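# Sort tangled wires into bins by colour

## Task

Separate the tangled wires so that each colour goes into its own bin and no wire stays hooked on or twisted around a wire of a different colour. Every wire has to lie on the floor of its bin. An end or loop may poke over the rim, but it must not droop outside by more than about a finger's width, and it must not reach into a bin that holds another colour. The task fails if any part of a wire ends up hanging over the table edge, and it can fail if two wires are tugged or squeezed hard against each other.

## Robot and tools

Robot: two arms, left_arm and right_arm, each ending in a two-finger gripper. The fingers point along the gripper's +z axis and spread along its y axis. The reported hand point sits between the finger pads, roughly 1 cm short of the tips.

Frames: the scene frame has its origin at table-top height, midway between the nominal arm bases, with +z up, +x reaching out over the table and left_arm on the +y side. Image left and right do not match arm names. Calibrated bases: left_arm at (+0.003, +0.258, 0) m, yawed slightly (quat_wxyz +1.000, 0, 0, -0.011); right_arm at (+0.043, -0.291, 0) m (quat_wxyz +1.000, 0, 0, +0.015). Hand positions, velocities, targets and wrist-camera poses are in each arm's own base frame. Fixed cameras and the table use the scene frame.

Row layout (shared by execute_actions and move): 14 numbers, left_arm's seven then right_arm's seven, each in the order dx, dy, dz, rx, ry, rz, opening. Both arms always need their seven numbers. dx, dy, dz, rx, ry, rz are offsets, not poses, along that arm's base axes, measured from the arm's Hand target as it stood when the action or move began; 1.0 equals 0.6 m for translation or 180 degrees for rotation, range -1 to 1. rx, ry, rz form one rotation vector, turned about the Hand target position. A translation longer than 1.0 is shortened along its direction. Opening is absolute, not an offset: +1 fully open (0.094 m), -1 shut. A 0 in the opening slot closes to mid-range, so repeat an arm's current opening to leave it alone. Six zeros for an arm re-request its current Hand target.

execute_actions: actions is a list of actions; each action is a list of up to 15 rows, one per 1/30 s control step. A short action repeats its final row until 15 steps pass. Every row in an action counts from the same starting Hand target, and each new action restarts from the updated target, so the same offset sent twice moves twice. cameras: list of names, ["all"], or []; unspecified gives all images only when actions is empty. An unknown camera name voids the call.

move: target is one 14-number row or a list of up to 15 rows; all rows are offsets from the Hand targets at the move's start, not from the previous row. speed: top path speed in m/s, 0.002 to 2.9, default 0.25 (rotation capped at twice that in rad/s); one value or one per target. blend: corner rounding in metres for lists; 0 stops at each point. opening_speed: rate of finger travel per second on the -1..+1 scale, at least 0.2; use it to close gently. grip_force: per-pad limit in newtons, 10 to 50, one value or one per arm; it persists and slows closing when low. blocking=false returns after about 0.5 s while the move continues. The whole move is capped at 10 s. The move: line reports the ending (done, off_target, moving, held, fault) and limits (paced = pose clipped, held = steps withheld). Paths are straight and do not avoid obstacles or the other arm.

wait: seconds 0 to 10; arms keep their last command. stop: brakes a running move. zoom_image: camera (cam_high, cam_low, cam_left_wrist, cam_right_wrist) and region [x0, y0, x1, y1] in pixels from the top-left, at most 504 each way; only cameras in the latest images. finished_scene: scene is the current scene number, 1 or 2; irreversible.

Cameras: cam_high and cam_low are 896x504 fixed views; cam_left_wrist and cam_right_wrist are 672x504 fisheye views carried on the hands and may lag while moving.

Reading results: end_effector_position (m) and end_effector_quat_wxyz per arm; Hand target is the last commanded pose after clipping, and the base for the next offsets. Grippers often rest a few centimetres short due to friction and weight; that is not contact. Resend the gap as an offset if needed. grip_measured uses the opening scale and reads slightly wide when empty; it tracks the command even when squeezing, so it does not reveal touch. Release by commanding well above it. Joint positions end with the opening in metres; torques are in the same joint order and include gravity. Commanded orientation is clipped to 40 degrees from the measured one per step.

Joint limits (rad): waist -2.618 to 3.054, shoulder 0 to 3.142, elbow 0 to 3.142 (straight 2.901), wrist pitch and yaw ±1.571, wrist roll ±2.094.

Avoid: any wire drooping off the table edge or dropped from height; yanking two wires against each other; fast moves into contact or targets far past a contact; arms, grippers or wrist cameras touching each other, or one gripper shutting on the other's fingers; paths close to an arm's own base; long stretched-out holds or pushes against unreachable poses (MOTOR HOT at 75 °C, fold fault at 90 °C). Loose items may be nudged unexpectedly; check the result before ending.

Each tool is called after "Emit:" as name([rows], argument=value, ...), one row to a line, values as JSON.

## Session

Emit:
execute_actions(actions=[])

Scene clock: 0.00 s.
left_arm: end_effector_position=(+0.3878, +0.0161, +0.1264) grip_measured=+1.000 end_effector_quat_wxyz=(+0.648, -0.037, +0.760, -0.024) | right_arm: end_effector_position=(+0.3830, +0.0093, +0.1284) grip_measured=+1.000 end_effector_quat_wxyz=(+0.662, +0.004, +0.749, +0.013)
Joint positions: left_arm=[0.063 1.537 0.266 1.112 0.051 -0.077 0.094] | right_arm=[0.028 1.56 0.232 1.204 0.015 0.027 0.094]
Joint velocities: within noise
Joint torques (N m): no reading
Heat: left arm: 29 °C; right arm: 29 °C.
Hand target: left_arm +0.3898, +0.0162, +0.1335; +0.656, -0.036, +0.753, -0.024 | right_arm +0.3857, +0.0093, +0.1383; +0.674, +0.004, +0.739, +0.013
Tool commands: left_gripper/opening=+1.0 right_gripper/opening=+1.0
camera_calibration:
cam_left_wrist: T_world_to_cam=[[0.0843838, -0.996396, 0.00860485, -0.0102967], [-0.744689, -0.0688, -0.663856, 0.379096], [0.662055, 0.0496107, -0.747811, -0.0441827], [0, 0, 0, 1]] pos_world=[0.312429, 0.0180142, 0.218714]
cam_right_wrist: T_world_to_cam=[[0.0532241, -0.992187, -0.112837, 0.0110083], [-0.728848, 0.0386435, -0.683584, 0.373128], [0.682604, 0.118624, -0.721096, -0.0479732], [0, 0, 0, 1]] pos_world=[0.304114, 0.00219408, 0.221714]

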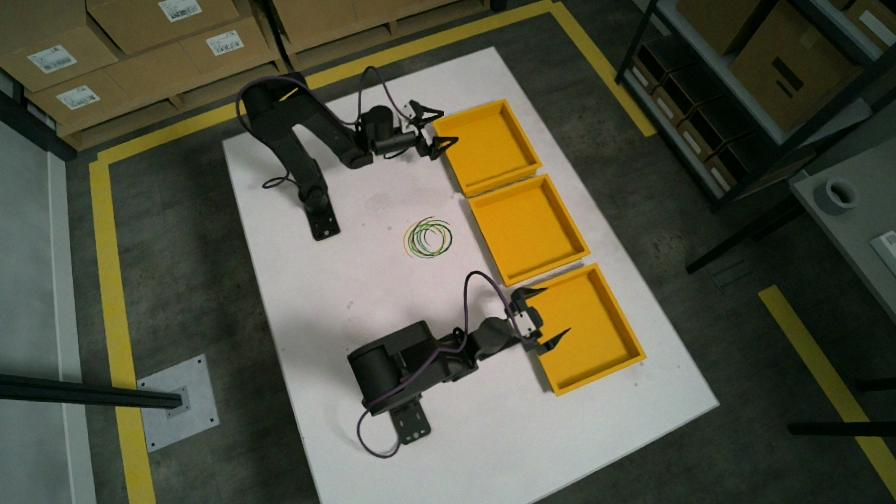

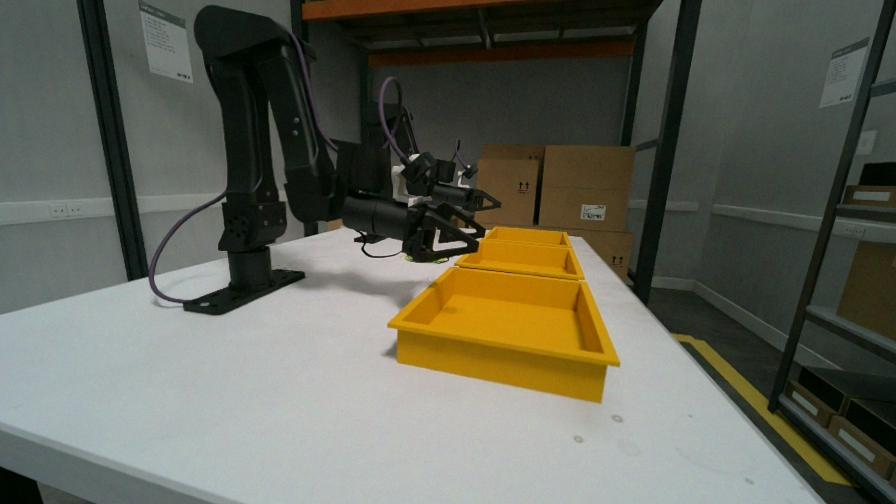

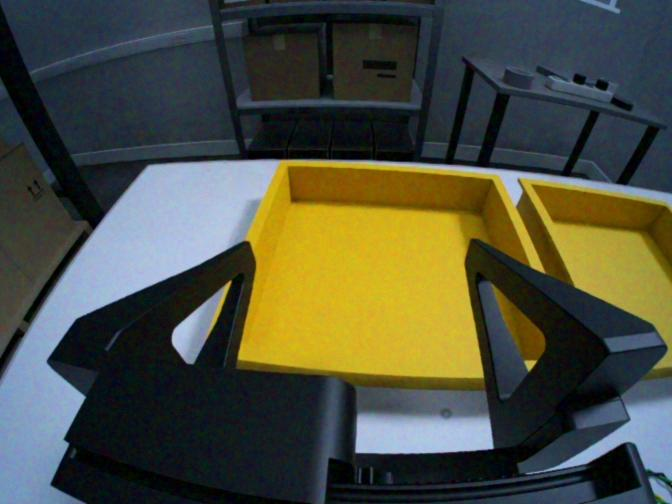

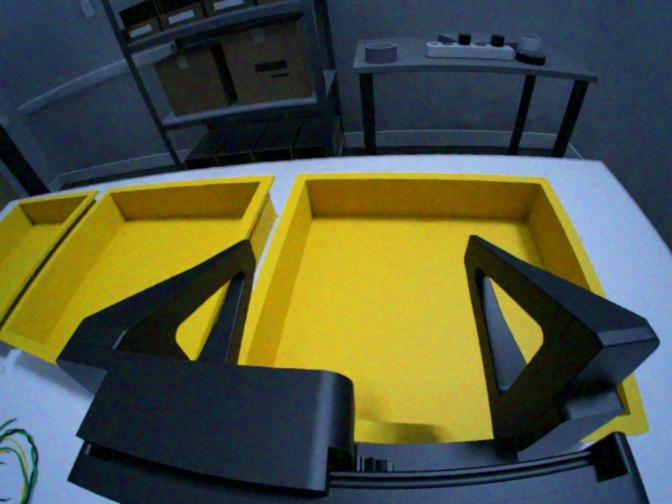

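Emit:
zoom_image(camera="cam_high", region=[390, 205, 470, 270])

Emit:
zoom_image(camera="cam_low", region=[380, 230, 480, 280])

Scaled by 6.300.

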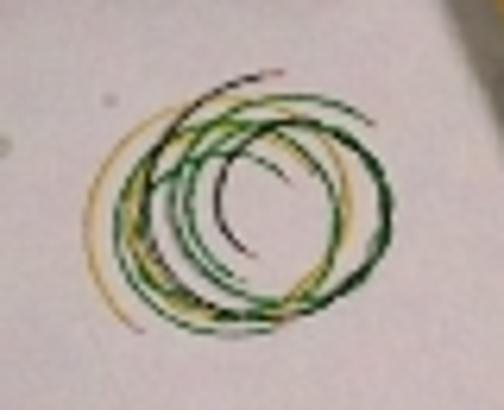

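Scaled by 5.040.

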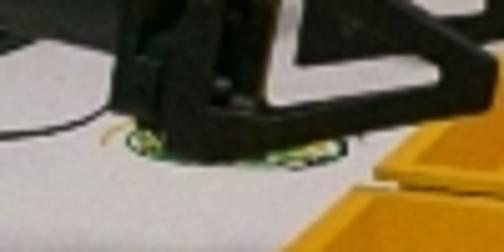

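Emit:
move(target=[-0.26,-0.335,0.169,0.0215,0.2896,-0.0189,-0.6,0,0,0,0,0,0,1], speed=0.25, cameras=["all"])

Emit:
zoom_image(camera="cam_left_wrist", region=[200, 130, 460, 320])

Scene clock: 3.20 s.
left_arm: end_effector_position=(+0.2318, -0.1826, +0.2263) grip_measured=-0.597 end_effector_quat_wxyz=(+0.253, +0.005, +0.967, +0.004) | right_arm: end_effector_position=(+0.3829, +0.0093, +0.1282) grip_measured=+1.000 end_effector_quat_wxyz=(+0.662, +0.004, +0.750, +0.013)
Joint positions: left_arm=[-0.911 1.376 1.428 -1.295 -0.4 -0.834 0.019] | right_arm=[0.028 1.56 0.232 1.204 0.015 0.027 0.094]
Joint torques (N m): left_arm=[-0.25 -3.51 8.54 0.54 -0.24 -0.1] | right_arm=[0.05 -3.84 5.75 1.69 0.04 0.01]
Heat: left arm: 29 °C; right arm: 29 °C.
Hand target: left_arm +0.2338, -0.1847, +0.2348; +0.258, +0.000, +0.966, +0.000 | right_arm +0.3856, +0.0093, +0.1383; +0.674, +0.004, +0.739, +0.013
Off the commanded pose: left_arm 0.009 m, 1 deg | right_arm 0.011 m, 2 deg.
move: off_target (right_arm)
camera_calibration:
cam_left_wrist: T_world_to_cam=[[-0.0291092, -0.994206, -0.103472, -0.143855], [-0.985248, 0.0110733, 0.170776, 0.197124], [-0.168641, 0.106917, -0.979862, 0.399252], [0, 0, 0, 1]] pos_world=[0.257359, -0.187892, 0.342662]
cam_right_wrist: T_world_to_cam=[[0.0531389, -0.992186, -0.112883, 0.0110329], [-0.729385, 0.0386437, -0.683011, 0.373096], [0.682037, 0.11863, -0.721632, -0.0477555], [0, 0, 0, 1]] pos_world=[0.304116, 0.00219408, 0.221613]

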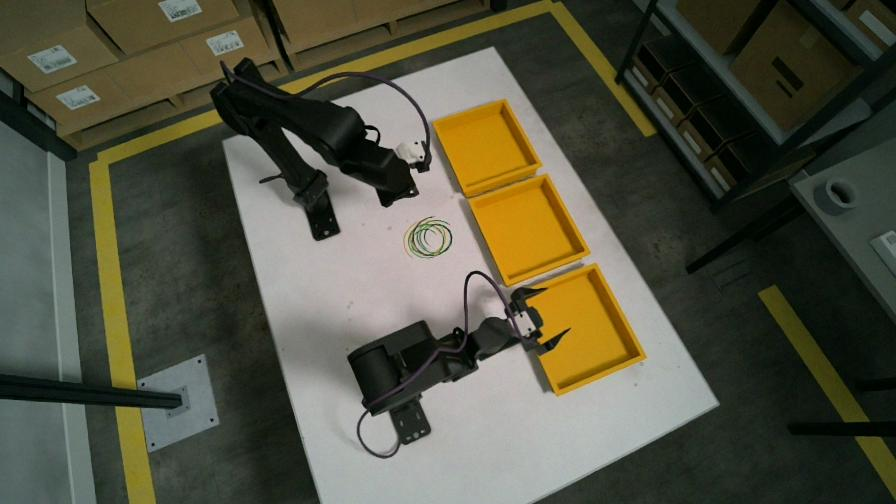

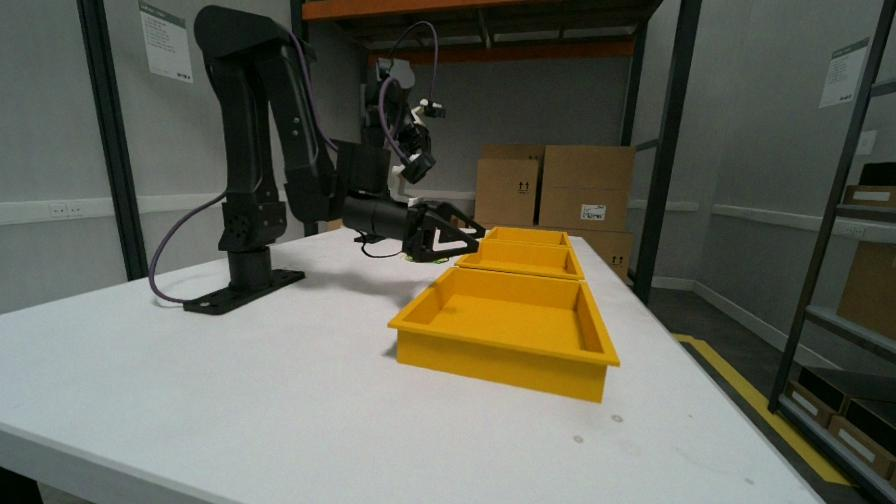

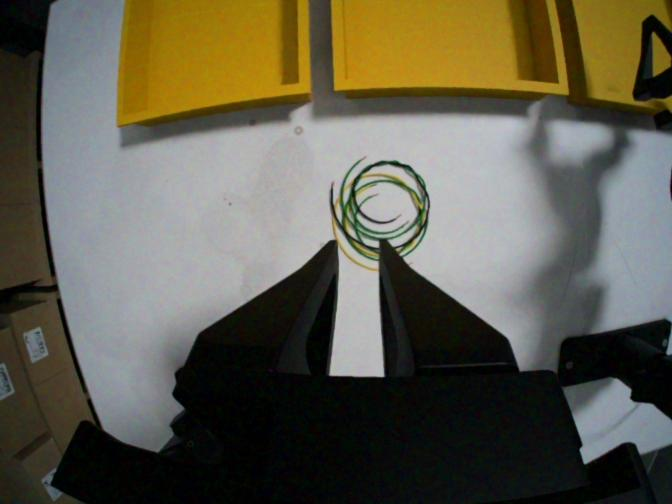

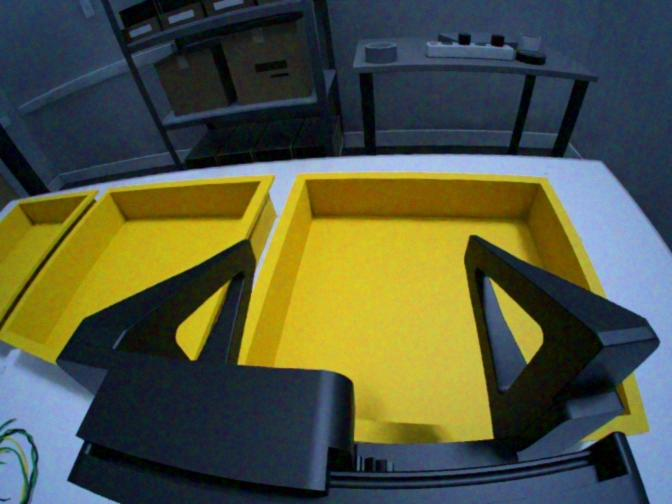

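Scaled by 1.938 from the camera's 672x504 image, which has a finer 960x720 frame.

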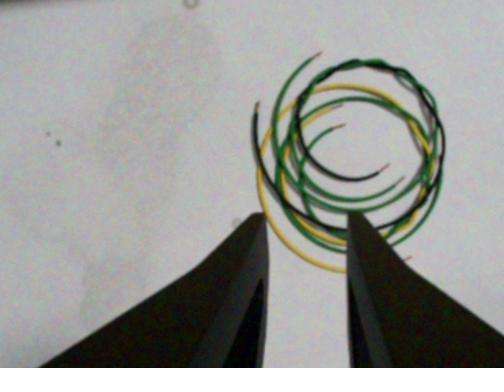

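Emit:
move(target=[-0.09,-0.03,-0.2,0,0,0,-0.6,0,0,0,0,0,0,1], speed=0.2, cameras=["cam_left_wrist"])

Emit:
zoom_image(camera="cam_left_wrist", region=[250, 30, 490, 270])

Scene clock: 5.03 s.
left_arm: end_effector_position=(+0.1766, -0.2023, +0.1109) grip_measured=-0.597 end_effector_quat_wxyz=(+0.242, +0.007, +0.970, +0.010) | right_arm: end_effector_position=(+0.3829, +0.0093, +0.1282) grip_measured=+1.000 end_effector_quat_wxyz=(+0.662, +0.004, +0.750, +0.013)
Joint positions: left_arm=[-1.153 1.348 0.961 -0.986 -0.45 -1.094 0.019] | right_arm=[0.028 1.56 0.232 1.204 0.015 0.027 0.094]
Joint torques (N m): left_arm=[-0.42 -5.75 4.55 0.67 -0.44 -0.11] | right_arm=[0.01 -3.77 5.72 1.69 0.02 0.01]
Heat: left arm: 29 °C; right arm: 29 °C.
Hand target: left_arm +0.1799, -0.2028, +0.1150; +0.258, +0.000, +0.966, +0.000 | right_arm +0.3856, +0.0093, +0.1383; +0.674, +0.004, +0.739, +0.013
Off the commanded pose: left_arm 0.005 m, 2 deg | right_arm 0.010 m, 2 deg.
move: done
camera_calibration:
cam_left_wrist: T_world_to_cam=[[-0.0325166, -0.992855, -0.114811, -0.174919], [-0.981019, 0.009734, 0.193666, 0.159116], [-0.191165, 0.118929, -0.974326, 0.284759], [0, 0, 0, 1]] pos_world=[0.204844, -0.209084, 0.226551]
Images, in order (width x height): cam_left_wrist 672x504.

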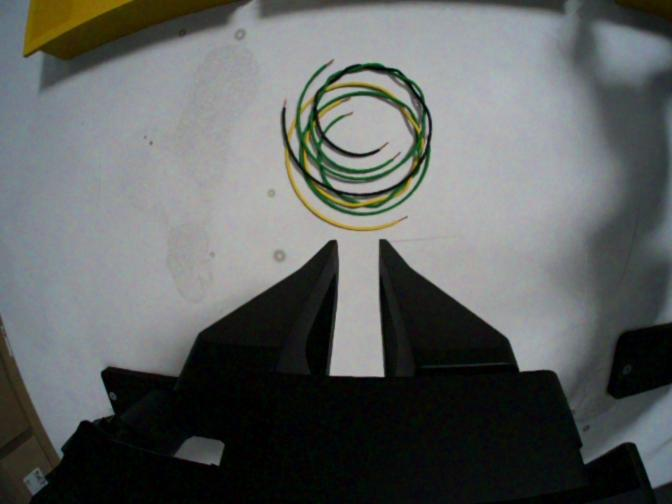

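Scaled by 2.100 from the camera's 672x504 image, which has a finer 960x720 frame.

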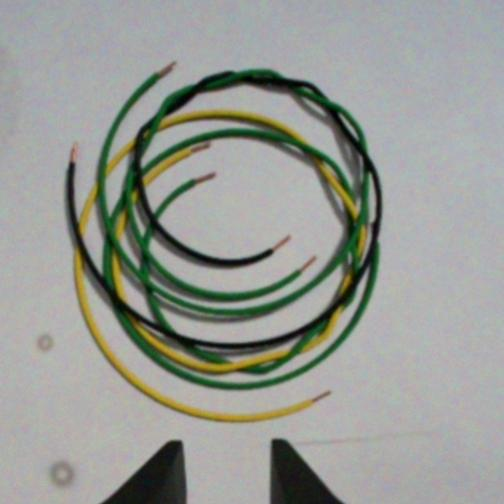

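Emit:
zoom_image(camera="cam_left_wrist", region=[270, 50, 380, 160])

Emit:
zoom_image(camera="cam_left_wrist", region=[350, 50, 450, 150])

Emit:
zoom_image(camera="cam_left_wrist", region=[340, 130, 450, 240])

Emit:
zoom_image(camera="cam_left_wrist", region=[275, 130, 385, 240])

Scaled by 4.582 from the camera's 672x504 image, which has a finer 960x720 frame.

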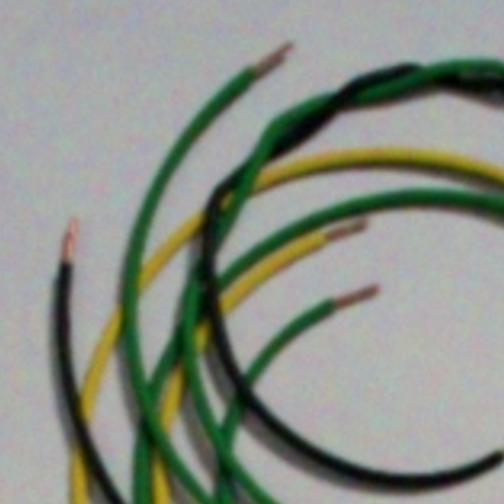

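Scaled by 5.040 from the camera's 672x504 image, which has a finer 960x720 frame.

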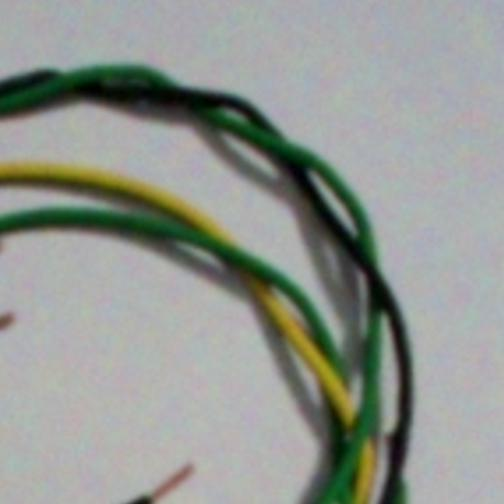

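Scaled by 4.582 from the camera's 672x504 image, which has a finer 960x720 frame.

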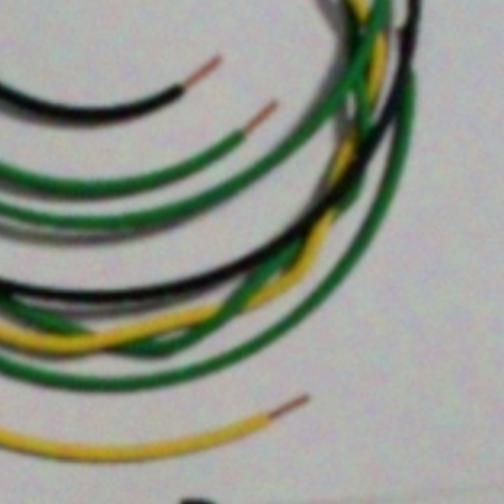

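Scaled by 4.582 from the camera's 672x504 image, which has a finer 960x720 frame.

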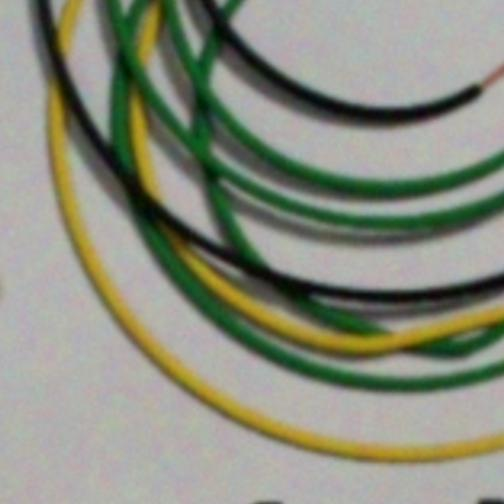

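Emit:
move(target=[0.137,0.1013,-0.1,0,0,0,-0.8,0,0,0,0,0,0,1], speed=0.15, cameras=["cam_left_wrist"], grip_force=20)

Emit:
zoom_image(camera="cam_left_wrist", region=[270, 150, 450, 300])

Scene clock: 8.00 s.
left_arm: end_effector_position=(+0.2600, -0.1434, +0.0591) grip_measured=-0.797 end_effector_quat_wxyz=(+0.256, +0.001, +0.967, -0.001) | right_arm: end_effector_position=(+0.3829, +0.0093, +0.1282) grip_measured=+1.000 end_effector_quat_wxyz=(+0.662, +0.004, +0.750, +0.013)
Joint positions: left_arm=[-0.701 1.347 0.717 -0.529 -0.322 -0.632 0.01] | right_arm=[0.028 1.56 0.232 1.204 0.015 0.027 0.094]
Joint torques (N m): left_arm=[0.49 -3.33 4.49 1.09 -0.19 0.08] | right_arm=[0.03 -3.79 5.76 1.69 0.03 0]
Heat: left arm: 29 °C; right arm: 30 °C.
Hand target: left_arm +0.2620, -0.1420, +0.0549; +0.258, +0.000, +0.966, +0.000 | right_arm +0.3856, +0.0093, +0.1383; +0.674, +0.004, +0.739, +0.013
Off the commanded pose: left_arm 0.005 m, 0 deg | right_arm 0.010 m, 2 deg.
grip_force (N): 20, 20
move: done
camera_calibration:
cam_left_wrist: T_world_to_cam=[[-0.0228697, -0.995582, -0.0910722, -0.123946], [-0.986314, 0.00759022, 0.164705, 0.253067], [-0.163286, 0.0935926, -0.982129, 0.232696], [0, 0, 0, 1]] pos_world=[0.284765, -0.147098, 0.175568]
Images, in order (width x height): cam_left_wrist 672x504.

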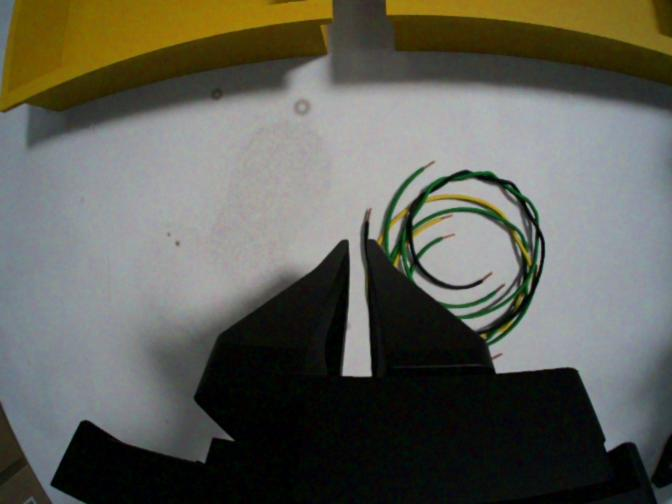

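Scaled by 2.800 from the camera's 672x504 image, which has a finer 960x720 frame.

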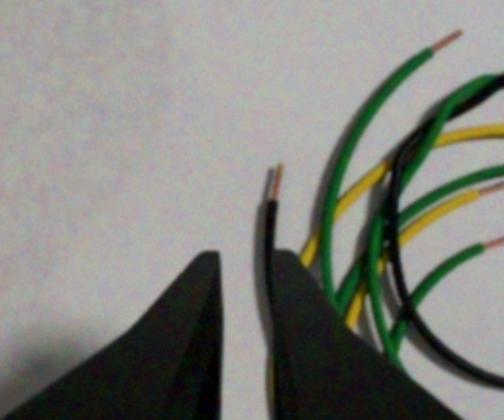

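Emit:
move(target=[0,-0.004,-0.055,0,0,0,-0.85,0,0,0,0,0,0,1], speed=0.08, cameras=["cam_left_wrist"])

Emit:
zoom_image(camera="cam_left_wrist", region=[290, 170, 430, 290])

Scene clock: 13.83 s.
left_arm: end_effector_position=(+0.2607, -0.1439, +0.0247) grip_measured=-0.847 end_effector_quat_wxyz=(+0.253, +0.001, +0.967, +0.001) | right_arm: end_effector_position=(+0.3829, +0.0093, +0.1282) grip_measured=+1.000 end_effector_quat_wxyz=(+0.662, +0.004, +0.750, +0.013)
Joint positions: left_arm=[-0.701 1.43 0.631 -0.366 -0.322 -0.631 0.007] | right_arm=[0.028 1.56 0.232 1.204 0.015 0.027 0.094]
Joint torques (N m): left_arm=[-0.18 -3.71 4.31 1.13 -0.21 -0.02] | right_arm=[0.01 -3.79 5.74 1.69 0.04 0.01]
Heat: left arm: 30 °C; right arm: 30 °C.
Hand target: left_arm +0.2620, -0.1443, +0.0218; +0.258, +0.000, +0.966, +0.000 | right_arm +0.3856, +0.0093, +0.1383; +0.674, +0.004, +0.739, +0.013
Off the commanded pose: left_arm 0.003 m, 1 deg | right_arm 0.010 m, 2 deg.
grip_force (N): 20, 20
move: done
camera_calibration:
cam_left_wrist: T_world_to_cam=[[-0.0239221, -0.995169, -0.0952225, -0.127206], [-0.985532, 0.00748876, 0.169323, 0.259048], [-0.167792, 0.0978954, -0.98095, 0.200868], [0, 0, 0, 1]] pos_world=[0.285961, -0.148195, 0.141065]
Images, in order (width x height): cam_left_wrist 672x504.

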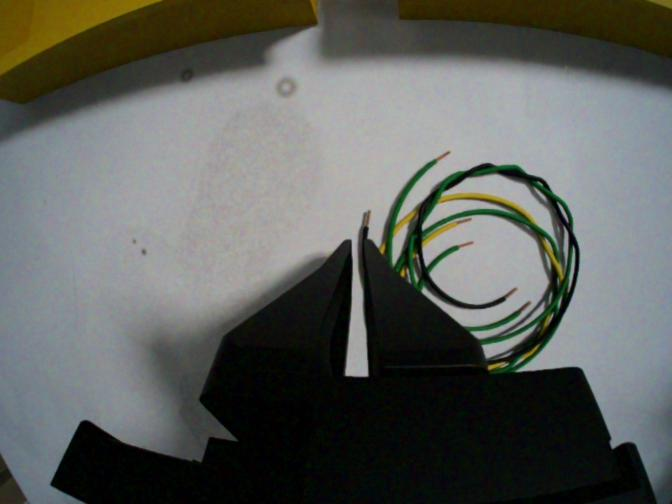

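Scaled by 3.600 from the camera's 672x504 image, which has a finer 960x720 frame.

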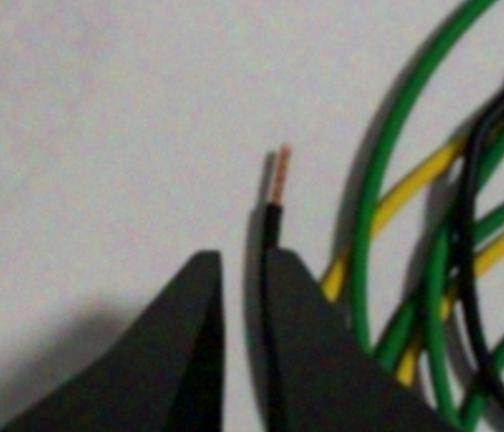

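Emit:
move(target=[0,-0.006,-0.015,0,0,0,-0.8,0,0,0,0,0,0,1], speed=0.08, cameras=["cam_left_wrist"])

Emit:
zoom_image(camera="cam_left_wrist", region=[290, 170, 430, 290])

Scene clock: 18.47 s.
left_arm: end_effector_position=(+0.2611, -0.1475, +0.0157) grip_measured=-0.803 end_effector_quat_wxyz=(+0.253, +0.004, +0.968, +0.000) | right_arm: end_effector_position=(+0.3829, +0.0093, +0.1282) grip_measured=+1.000 end_effector_quat_wxyz=(+0.662, +0.004, +0.750, +0.013)
Joint positions: left_arm=[-0.709 1.465 0.62 -0.323 -0.322 -0.635 0.009] | right_arm=[0.028 1.56 0.232 1.204 0.015 0.027 0.094]
Joint torques (N m): left_arm=[-0.46 -3.86 4.15 1.11 -0.25 -0.11] | right_arm=[0.01 -3.74 5.74 1.69 0.03 0.01]
Heat: left arm: 30 °C; right arm: 31 °C.
Hand target: left_arm +0.2620, -0.1479, +0.0128; +0.258, +0.000, +0.966, +0.000 | right_arm +0.3856, +0.0093, +0.1383; +0.674, +0.004, +0.739, +0.013
Off the commanded pose: left_arm 0.003 m, 1 deg | right_arm 0.010 m, 2 deg.
grip_force (N): 20, 20
move: done
camera_calibration:
cam_left_wrist: T_world_to_cam=[[-0.0284839, -0.995095, -0.0947355, -0.130376], [-0.985148, 0.0118913, 0.171297, 0.261584], [-0.16933, 0.0982076, -0.980654, 0.192957], [0, 0, 0, 1]] pos_world=[0.286659, -0.151797, 0.132065]
Images, in order (width x height): cam_left_wrist 672x504.

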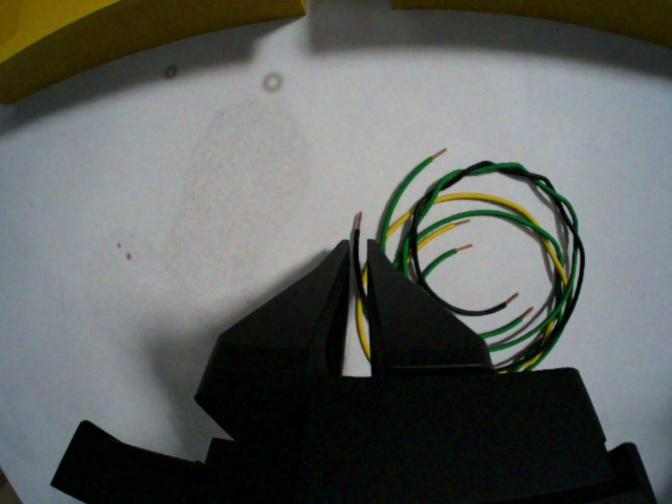

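Scaled by 3.600 from the camera's 672x504 image, which has a finer 960x720 frame.

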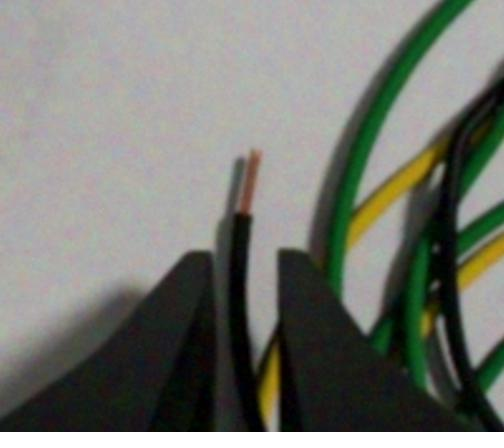

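Emit:
move([
  [0,0,-0.028,0,0,0,-0.8,0,0,0,0,0,0,1],
  [0,0,-0.028,0,0,0,-1,0,0,0,0,0,0,1],
], speed=0.05, opening_speed=0.3, cameras=["cam_left_wrist"])

Emit:
zoom_image(camera="cam_left_wrist", region=[290, 170, 430, 290])

Scene clock: 20.43 s.
left_arm: end_effector_position=(+0.2693, -0.1489, +0.0074) grip_measured=-0.932 end_effector_quat_wxyz=(+0.273, -0.002, +0.962, -0.001) | right_arm: end_effector_position=(+0.3829, +0.0093, +0.1282) grip_measured=+1.000 end_effector_quat_wxyz=(+0.662, +0.004, +0.750, +0.013)
Joint positions: left_arm=[-0.71 1.505 0.591 -0.219 -0.349 -0.637 0.003] | right_arm=[0.028 1.56 0.232 1.204 0.015 0.027 0.094]
Joint torques (N m): left_arm=[-0.42 -3.21 3.38 1 -0.02 -0.1] | right_arm=[0.06 -3.78 5.75 1.67 0.02 0.01]
Heat: left arm: 30 °C; right arm: 31 °C.
Hand target: left_arm +0.2621, -0.1480, -0.0039; +0.258, +0.000, +0.966, +0.000 | right_arm +0.3856, +0.0093, +0.1383; +0.674, +0.004, +0.739, +0.013
Off the commanded pose: left_arm 0.014 m, 2 deg | right_arm 0.010 m, 2 deg.
grip_force (N): 20, 20
move: off_target (left_arm); target 2's new opening was sent with left_arm's hand 0.013 m and 2 deg from that target
camera_calibration:
cam_left_wrist: T_world_to_cam=[[-0.0135377, -0.99575, -0.091094, -0.136455], [-0.991535, 0.00160358, 0.129826, 0.271578], [-0.129128, 0.0920805, -0.987343, 0.174681], [0, 0, 0, 1]] pos_world=[0.289988, -0.152396, 0.124782]
Images, in order (width x height): cam_left_wrist 672x504.

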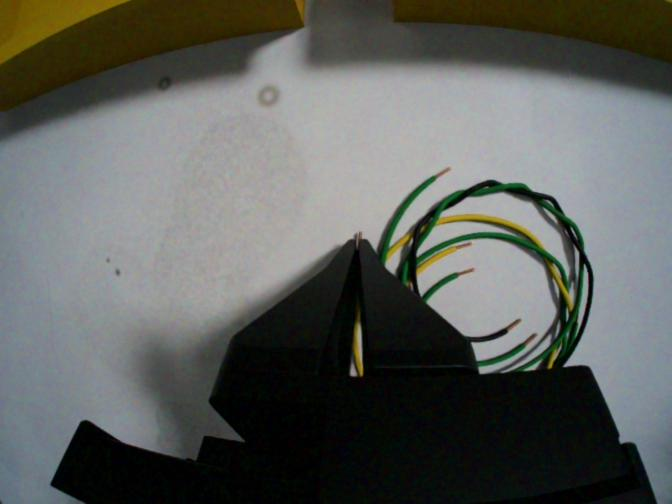

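Scaled by 3.600 from the camera's 672x504 image, which has a finer 960x720 frame.

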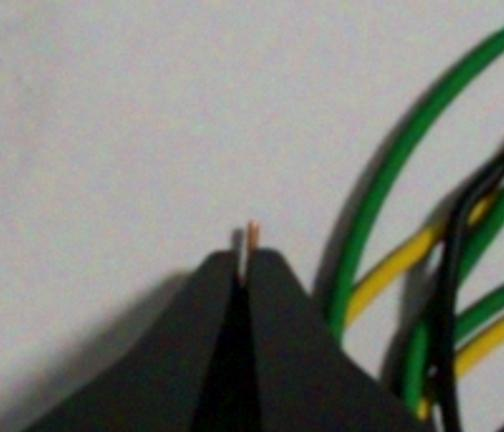

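Emit:
move([
  [0.012,0,0.0,0,0,0,-0.8,0,0,0,0,0,0,1],
  [-0.005,0,0.025,0,0,0,-0.8,0,0,0,0,0,0,1],
], speed=0.05, opening_speed=0.4, cameras=["cam_left_wrist"])

Emit:
zoom_image(camera="cam_left_wrist", region=[290, 170, 430, 290])

Scene clock: 22.33 s.
left_arm: end_effector_position=(+0.2639, -0.1483, +0.0073) grip_measured=-0.803 end_effector_quat_wxyz=(+0.265, +0.000, +0.964, +0.001) | right_arm: end_effector_position=(+0.3829, +0.0093, +0.1282) grip_measured=+1.000 end_effector_quat_wxyz=(+0.662, +0.004, +0.750, +0.013)
Joint positions: left_arm=[-0.717 1.494 0.591 -0.247 -0.343 -0.643 0.009] | right_arm=[0.028 1.56 0.232 1.204 0.015 0.027 0.094]
Joint torques (N m): left_arm=[-0.51 -6.57 5.34 0.48 -0.1 -0.09] | right_arm=[0.02 -3.77 5.72 1.69 0.03 0.01]
Heat: left arm: 30 °C; right arm: 31 °C.
Hand target: left_arm +0.2590, -0.1479, +0.0110; +0.258, +0.000, +0.966, +0.000 | right_arm +0.3856, +0.0093, +0.1383; +0.674, +0.004, +0.739, +0.013
Off the commanded pose: left_arm 0.006 m, 1 deg | right_arm 0.010 m, 2 deg.
grip_force (N): 20, 20
move: done
camera_calibration:
cam_left_wrist: T_world_to_cam=[[-0.0190035, -0.995263, -0.0953421, -0.134478], [-0.989254, 0.00489028, 0.146129, 0.266083], [-0.14497, 0.0970945, -0.984661, 0.178719], [0, 0, 0, 1]] pos_world=[0.286577, -0.152494, 0.124274]
Images, in order (width x height): cam_left_wrist 672x504.

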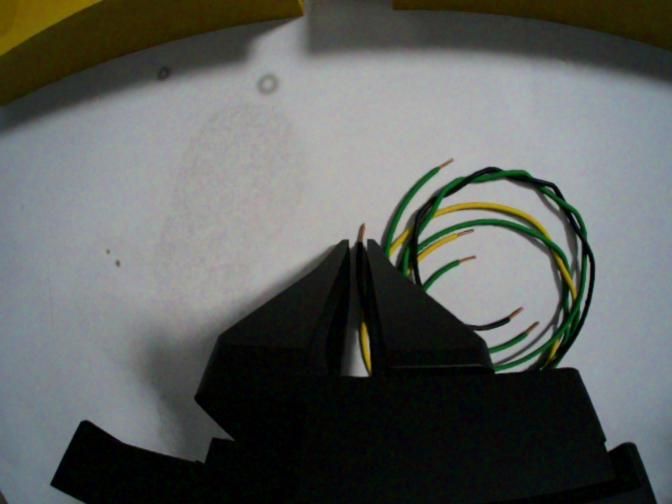

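Scaled by 3.600 from the camera's 672x504 image, which has a finer 960x720 frame.

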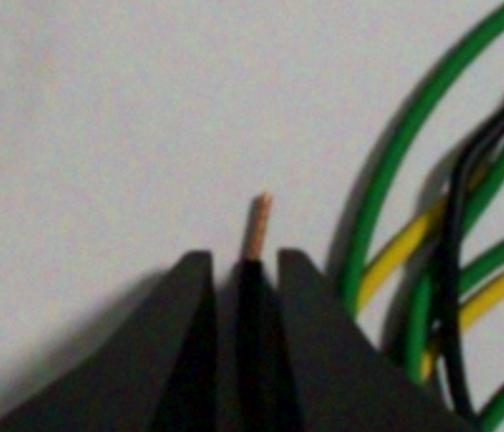

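Emit:
move([
  [-0.018,0,0.012,0,0,0,-0.8,0,0,0,0,0,0,1],
  [-0.018,0,-0.01,0,0,0,-0.8,0,0,0,0,0,0,1],
], speed=0.06, cameras=["cam_left_wrist"])

Emit:
zoom_image(camera="cam_left_wrist", region=[290, 170, 430, 290])

Scene clock: 24.07 s.
left_arm: end_effector_position=(+0.2492, -0.1480, +0.0099) grip_measured=-0.803 end_effector_quat_wxyz=(+0.257, +0.002, +0.967, +0.000) | right_arm: end_effector_position=(+0.3829, +0.0093, +0.1282) grip_measured=+1.000 end_effector_quat_wxyz=(+0.662, +0.004, +0.750, +0.013)
Joint positions: left_arm=[-0.751 1.447 0.573 -0.301 -0.344 -0.676 0.009] | right_arm=[0.028 1.56 0.232 1.204 0.015 0.027 0.094]
Joint torques (N m): left_arm=[-0.46 -3.41 3.84 1.08 -0.21 -0.11] | right_arm=[0.02 -3.82 5.79 1.7 0.01 0.01]
Heat: left arm: 30 °C; right arm: 32 °C.
Hand target: left_arm +0.2482, -0.1479, +0.0051; +0.258, +0.000, +0.966, +0.000 | right_arm +0.3856, +0.0093, +0.1383; +0.674, +0.004, +0.739, +0.013
Off the commanded pose: left_arm 0.005 m, 0 deg | right_arm 0.010 m, 2 deg.
grip_force (N): 20, 20
move: done
camera_calibration:
cam_left_wrist: T_world_to_cam=[[-0.0255104, -0.995187, -0.0946139, -0.132614], [-0.986574, 0.00979095, 0.163021, 0.250964], [-0.16131, 0.0975023, -0.982076, 0.183211], [0, 0, 0, 1]] pos_world=[0.273765, -0.152296, 0.126468]
Images, in order (width x height): cam_left_wrist 672x504.

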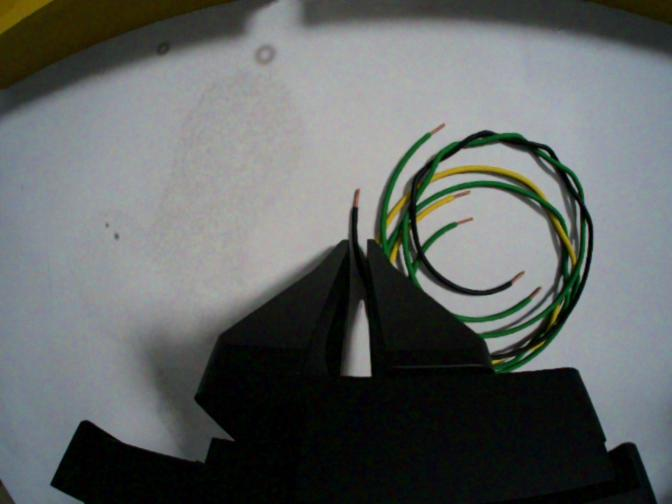

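Scaled by 3.600 from the camera's 672x504 image, which has a finer 960x720 frame.

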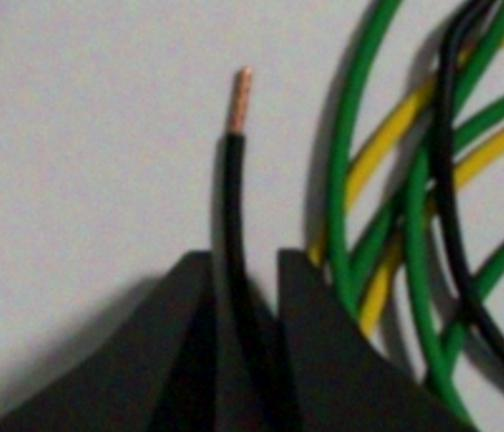

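Emit:
move([
  [0.0,0,-0.008,0,0,0,-0.8,0,0,0,0,0,0,1],
  [0.0,0,-0.008,0,0,0,-1,0,0,0,0,0,0,1],
], speed=0.05, opening_speed=0.3, cameras=["cam_left_wrist"])

Emit:
zoom_image(camera="cam_left_wrist", region=[290, 170, 430, 290])

Scene clock: 25.83 s.
left_arm: end_effector_position=(+0.2514, -0.1527, +0.0091) grip_measured=-0.940 end_effector_quat_wxyz=(+0.263, +0.003, +0.965, -0.009) | right_arm: end_effector_position=(+0.3829, +0.0093, +0.1282) grip_measured=+1.000 end_effector_quat_wxyz=(+0.662, +0.004, +0.750, +0.013)
Joint positions: left_arm=[-0.755 1.453 0.566 -0.265 -0.34 -0.677 0.003] | right_arm=[0.028 1.56 0.232 1.204 0.015 0.027 0.094]
Joint torques (N m): left_arm=[-0.12 -2.8 3.48 1.01 -0.24 -0.1] | right_arm=[0.01 -3.75 5.75 1.69 0.03 0.01]
Heat: left arm: 30 °C; right arm: 32 °C.
Hand target: left_arm +0.2483, -0.1480, +0.0002; +0.258, +0.000, +0.966, +0.000 | right_arm +0.3856, +0.0093, +0.1383; +0.674, +0.004, +0.739, +0.013
Off the commanded pose: left_arm 0.011 m, 1 deg | right_arm 0.010 m, 2 deg.
grip_force (N): 20, 20
move: off_target (left_arm)
camera_calibration:
cam_left_wrist: T_world_to_cam=[[-0.0294394, -0.996581, -0.0771938, -0.13657], [-0.9886, 0.0176214, 0.149528, 0.255122], [-0.147656, 0.0807159, -0.98574, 0.177297], [0, 0, 0, 1]] pos_world=[0.274372, -0.15491, 0.126078]
Images, in order (width x height): cam_left_wrist 672x504.

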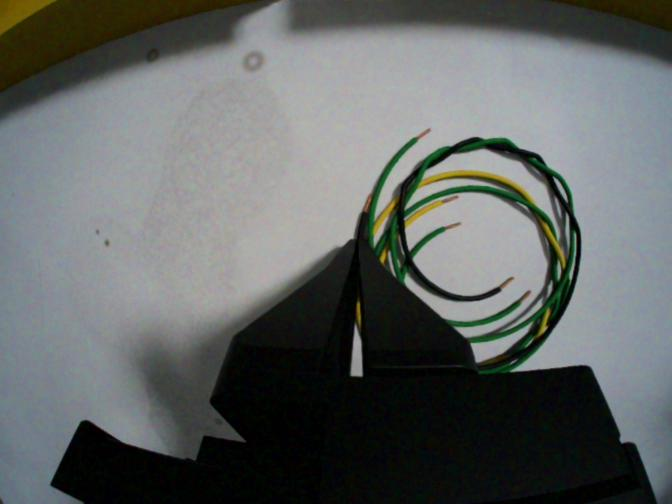

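Scaled by 3.600 from the camera's 672x504 image, which has a finer 960x720 frame.

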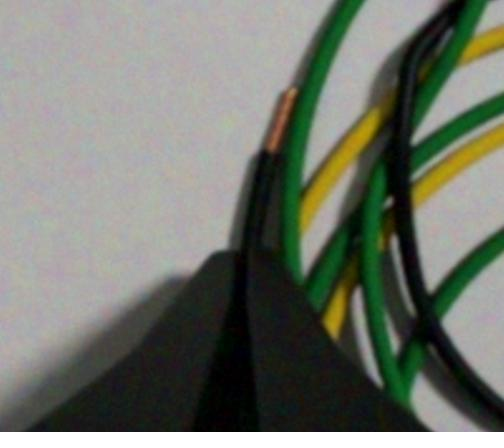

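Emit:
move(target=[0,0,0.07,0,0,0,-1,0,0,0,0,0,0,1], speed=0.04, cameras=["cam_left_wrist","cam_low"])

Emit:
zoom_image(camera="cam_left_wrist", region=[300, 120, 500, 320])

Emit:
zoom_image(camera="cam_low", region=[340, 190, 480, 290])

Scene clock: 27.70 s.
left_arm: end_effector_position=(+0.2402, -0.1421, +0.0265) grip_measured=-0.944 end_effector_quat_wxyz=(+0.240, +0.008, +0.971, +0.012) | right_arm: end_effector_position=(+0.3829, +0.0093, +0.1282) grip_measured=+1.000 end_effector_quat_wxyz=(+0.662, +0.004, +0.750, +0.013)
Joint positions: left_arm=[-0.755 1.384 0.62 -0.454 -0.34 -0.677 0.003] | right_arm=[0.028 1.56 0.232 1.204 0.015 0.027 0.094]
Joint torques (N m): left_arm=[-0.08 -6.2 7.8 0.64 -0.24 -0.09] | right_arm=[-0.05 -3.78 5.76 1.69 0.02 0]
Heat: left arm: 30 °C; right arm: 32 °C.
Hand target: left_arm +0.2483, -0.1479, +0.0423; +0.258, +0.000, +0.966, +0.000 | right_arm +0.3856, +0.0093, +0.1383; +0.674, +0.004, +0.739, +0.013
Off the commanded pose: left_arm 0.019 m, 3 deg | right_arm 0.010 m, 2 deg.
grip_force (N): 20, 20
move: off_target (left_arm)
camera_calibration:
cam_left_wrist: T_world_to_cam=[[-0.0340825, -0.992167, -0.120179, -0.122191], [-0.980376, 0.00982828, 0.196893, 0.236989], [-0.19417, 0.124531, -0.973031, 0.208929], [0, 0, 0, 1]] pos_world=[0.268741, -0.149581, 0.141948]
Images, in order (width x height): cam_low 896x504, cam_left_wrist 672x504.

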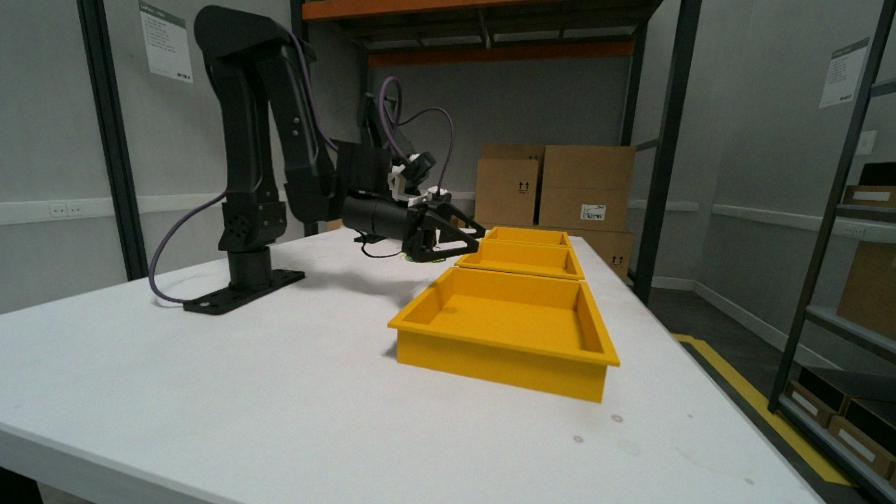

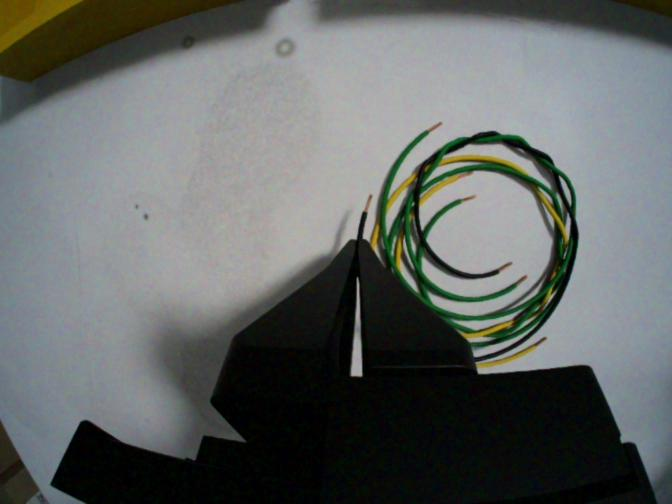

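Scaled by 2.520 from the camera's 672x504 image, which has a finer 960x720 frame.

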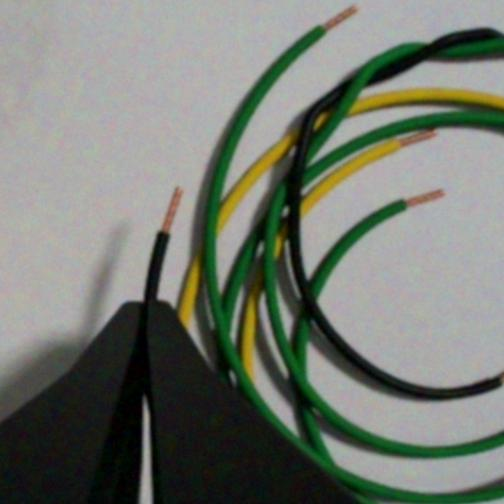

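Scaled by 3.600.

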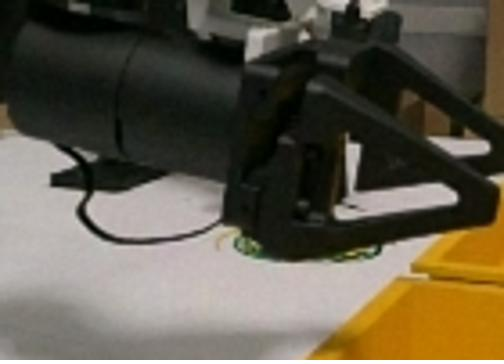

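Emit:
move(target=[0.02,0,0.17,0,0,0,-1,0,0,0,0,0,0,1], speed=0.05, cameras=["cam_left_wrist","cam_low","cam_high"])

Emit:
zoom_image(camera="cam_left_wrist", region=[300, 120, 540, 360])

Emit:
zoom_image(camera="cam_high", region=[370, 170, 500, 280])

Scene clock: 30.57 s.
left_arm: end_effector_position=(+0.2556, -0.1467, +0.1264) grip_measured=-0.944 end_effector_quat_wxyz=(+0.241, +0.004, +0.971, +0.012) | right_arm: end_effector_position=(+0.3829, +0.0093, +0.1282) grip_measured=+1.000 end_effector_quat_wxyz=(+0.662, +0.004, +0.750, +0.013)
Joint positions: left_arm=[-0.726 1.311 0.982 -0.88 -0.332 -0.655 0.003] | right_arm=[0.028 1.56 0.232 1.204 0.015 0.027 0.094]
Joint torques (N m): left_arm=[0.44 -6.23 8.64 0.62 -0.19 0.06] | right_arm=[0.02 -3.81 5.78 1.7 0.04 0.01]
Heat: left arm: 30 °C; right arm: 32 °C.
Hand target: left_arm +0.2603, -0.1480, +0.1444; +0.259, +0.000, +0.966, +0.000 | right_arm +0.3856, +0.0093, +0.1383; +0.674, +0.004, +0.739, +0.013
Off the commanded pose: left_arm 0.019 m, 3 deg | right_arm 0.010 m, 2 deg.
grip_force (N): 20, 20
move: off_target (left_arm)
camera_calibration:
cam_left_wrist: T_world_to_cam=[[-0.0262353, -0.992586, -0.118677, -0.116476], [-0.980667, 0.00252578, 0.195667, 0.231502], [-0.193916, 0.121516, -0.973463, 0.309276], [0, 0, 0, 1]] pos_world=[0.283944, -0.153779, 0.241949]
Images, in order (width x height): cam_high 896x504, cam_low 896x504, cam_left_wrist 672x504.

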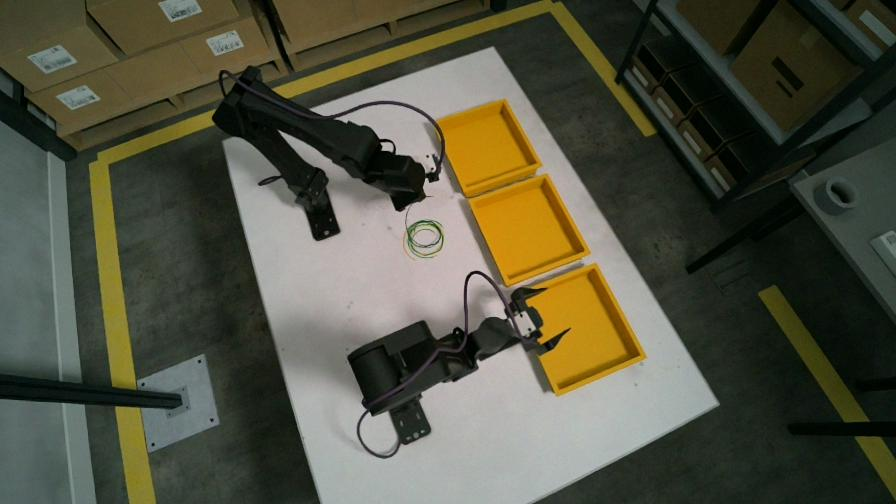

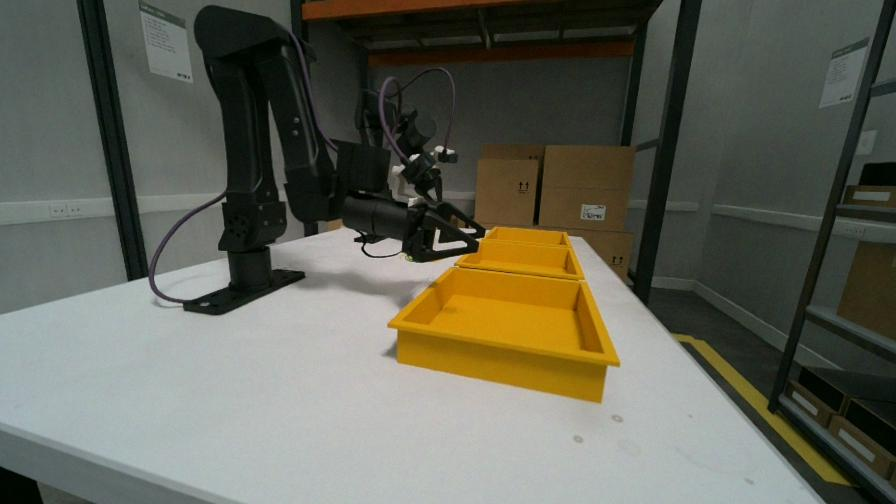

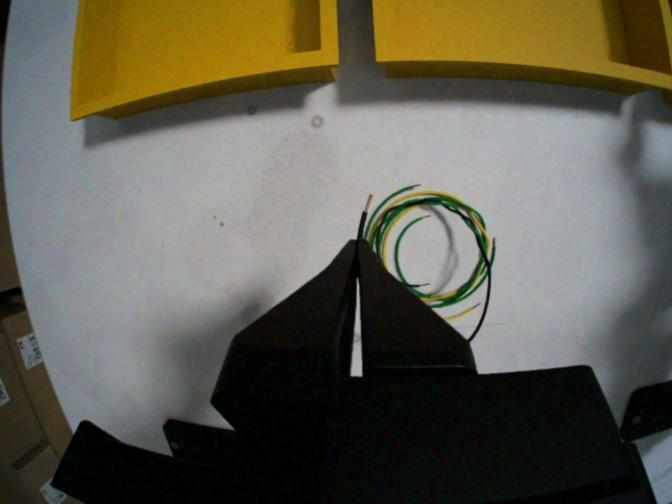

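Scaled by 2.100 from the camera's 672x504 image, which has a finer 960x720 frame.

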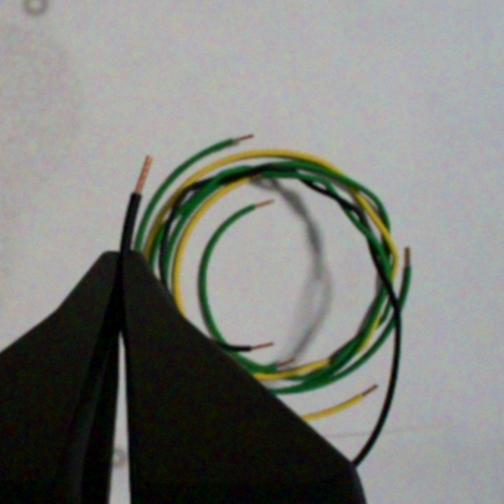

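Scaled by 3.877.

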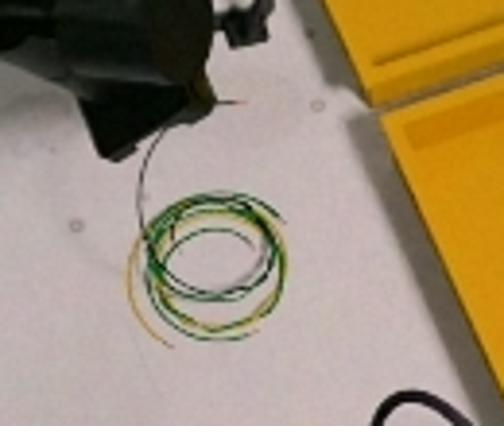

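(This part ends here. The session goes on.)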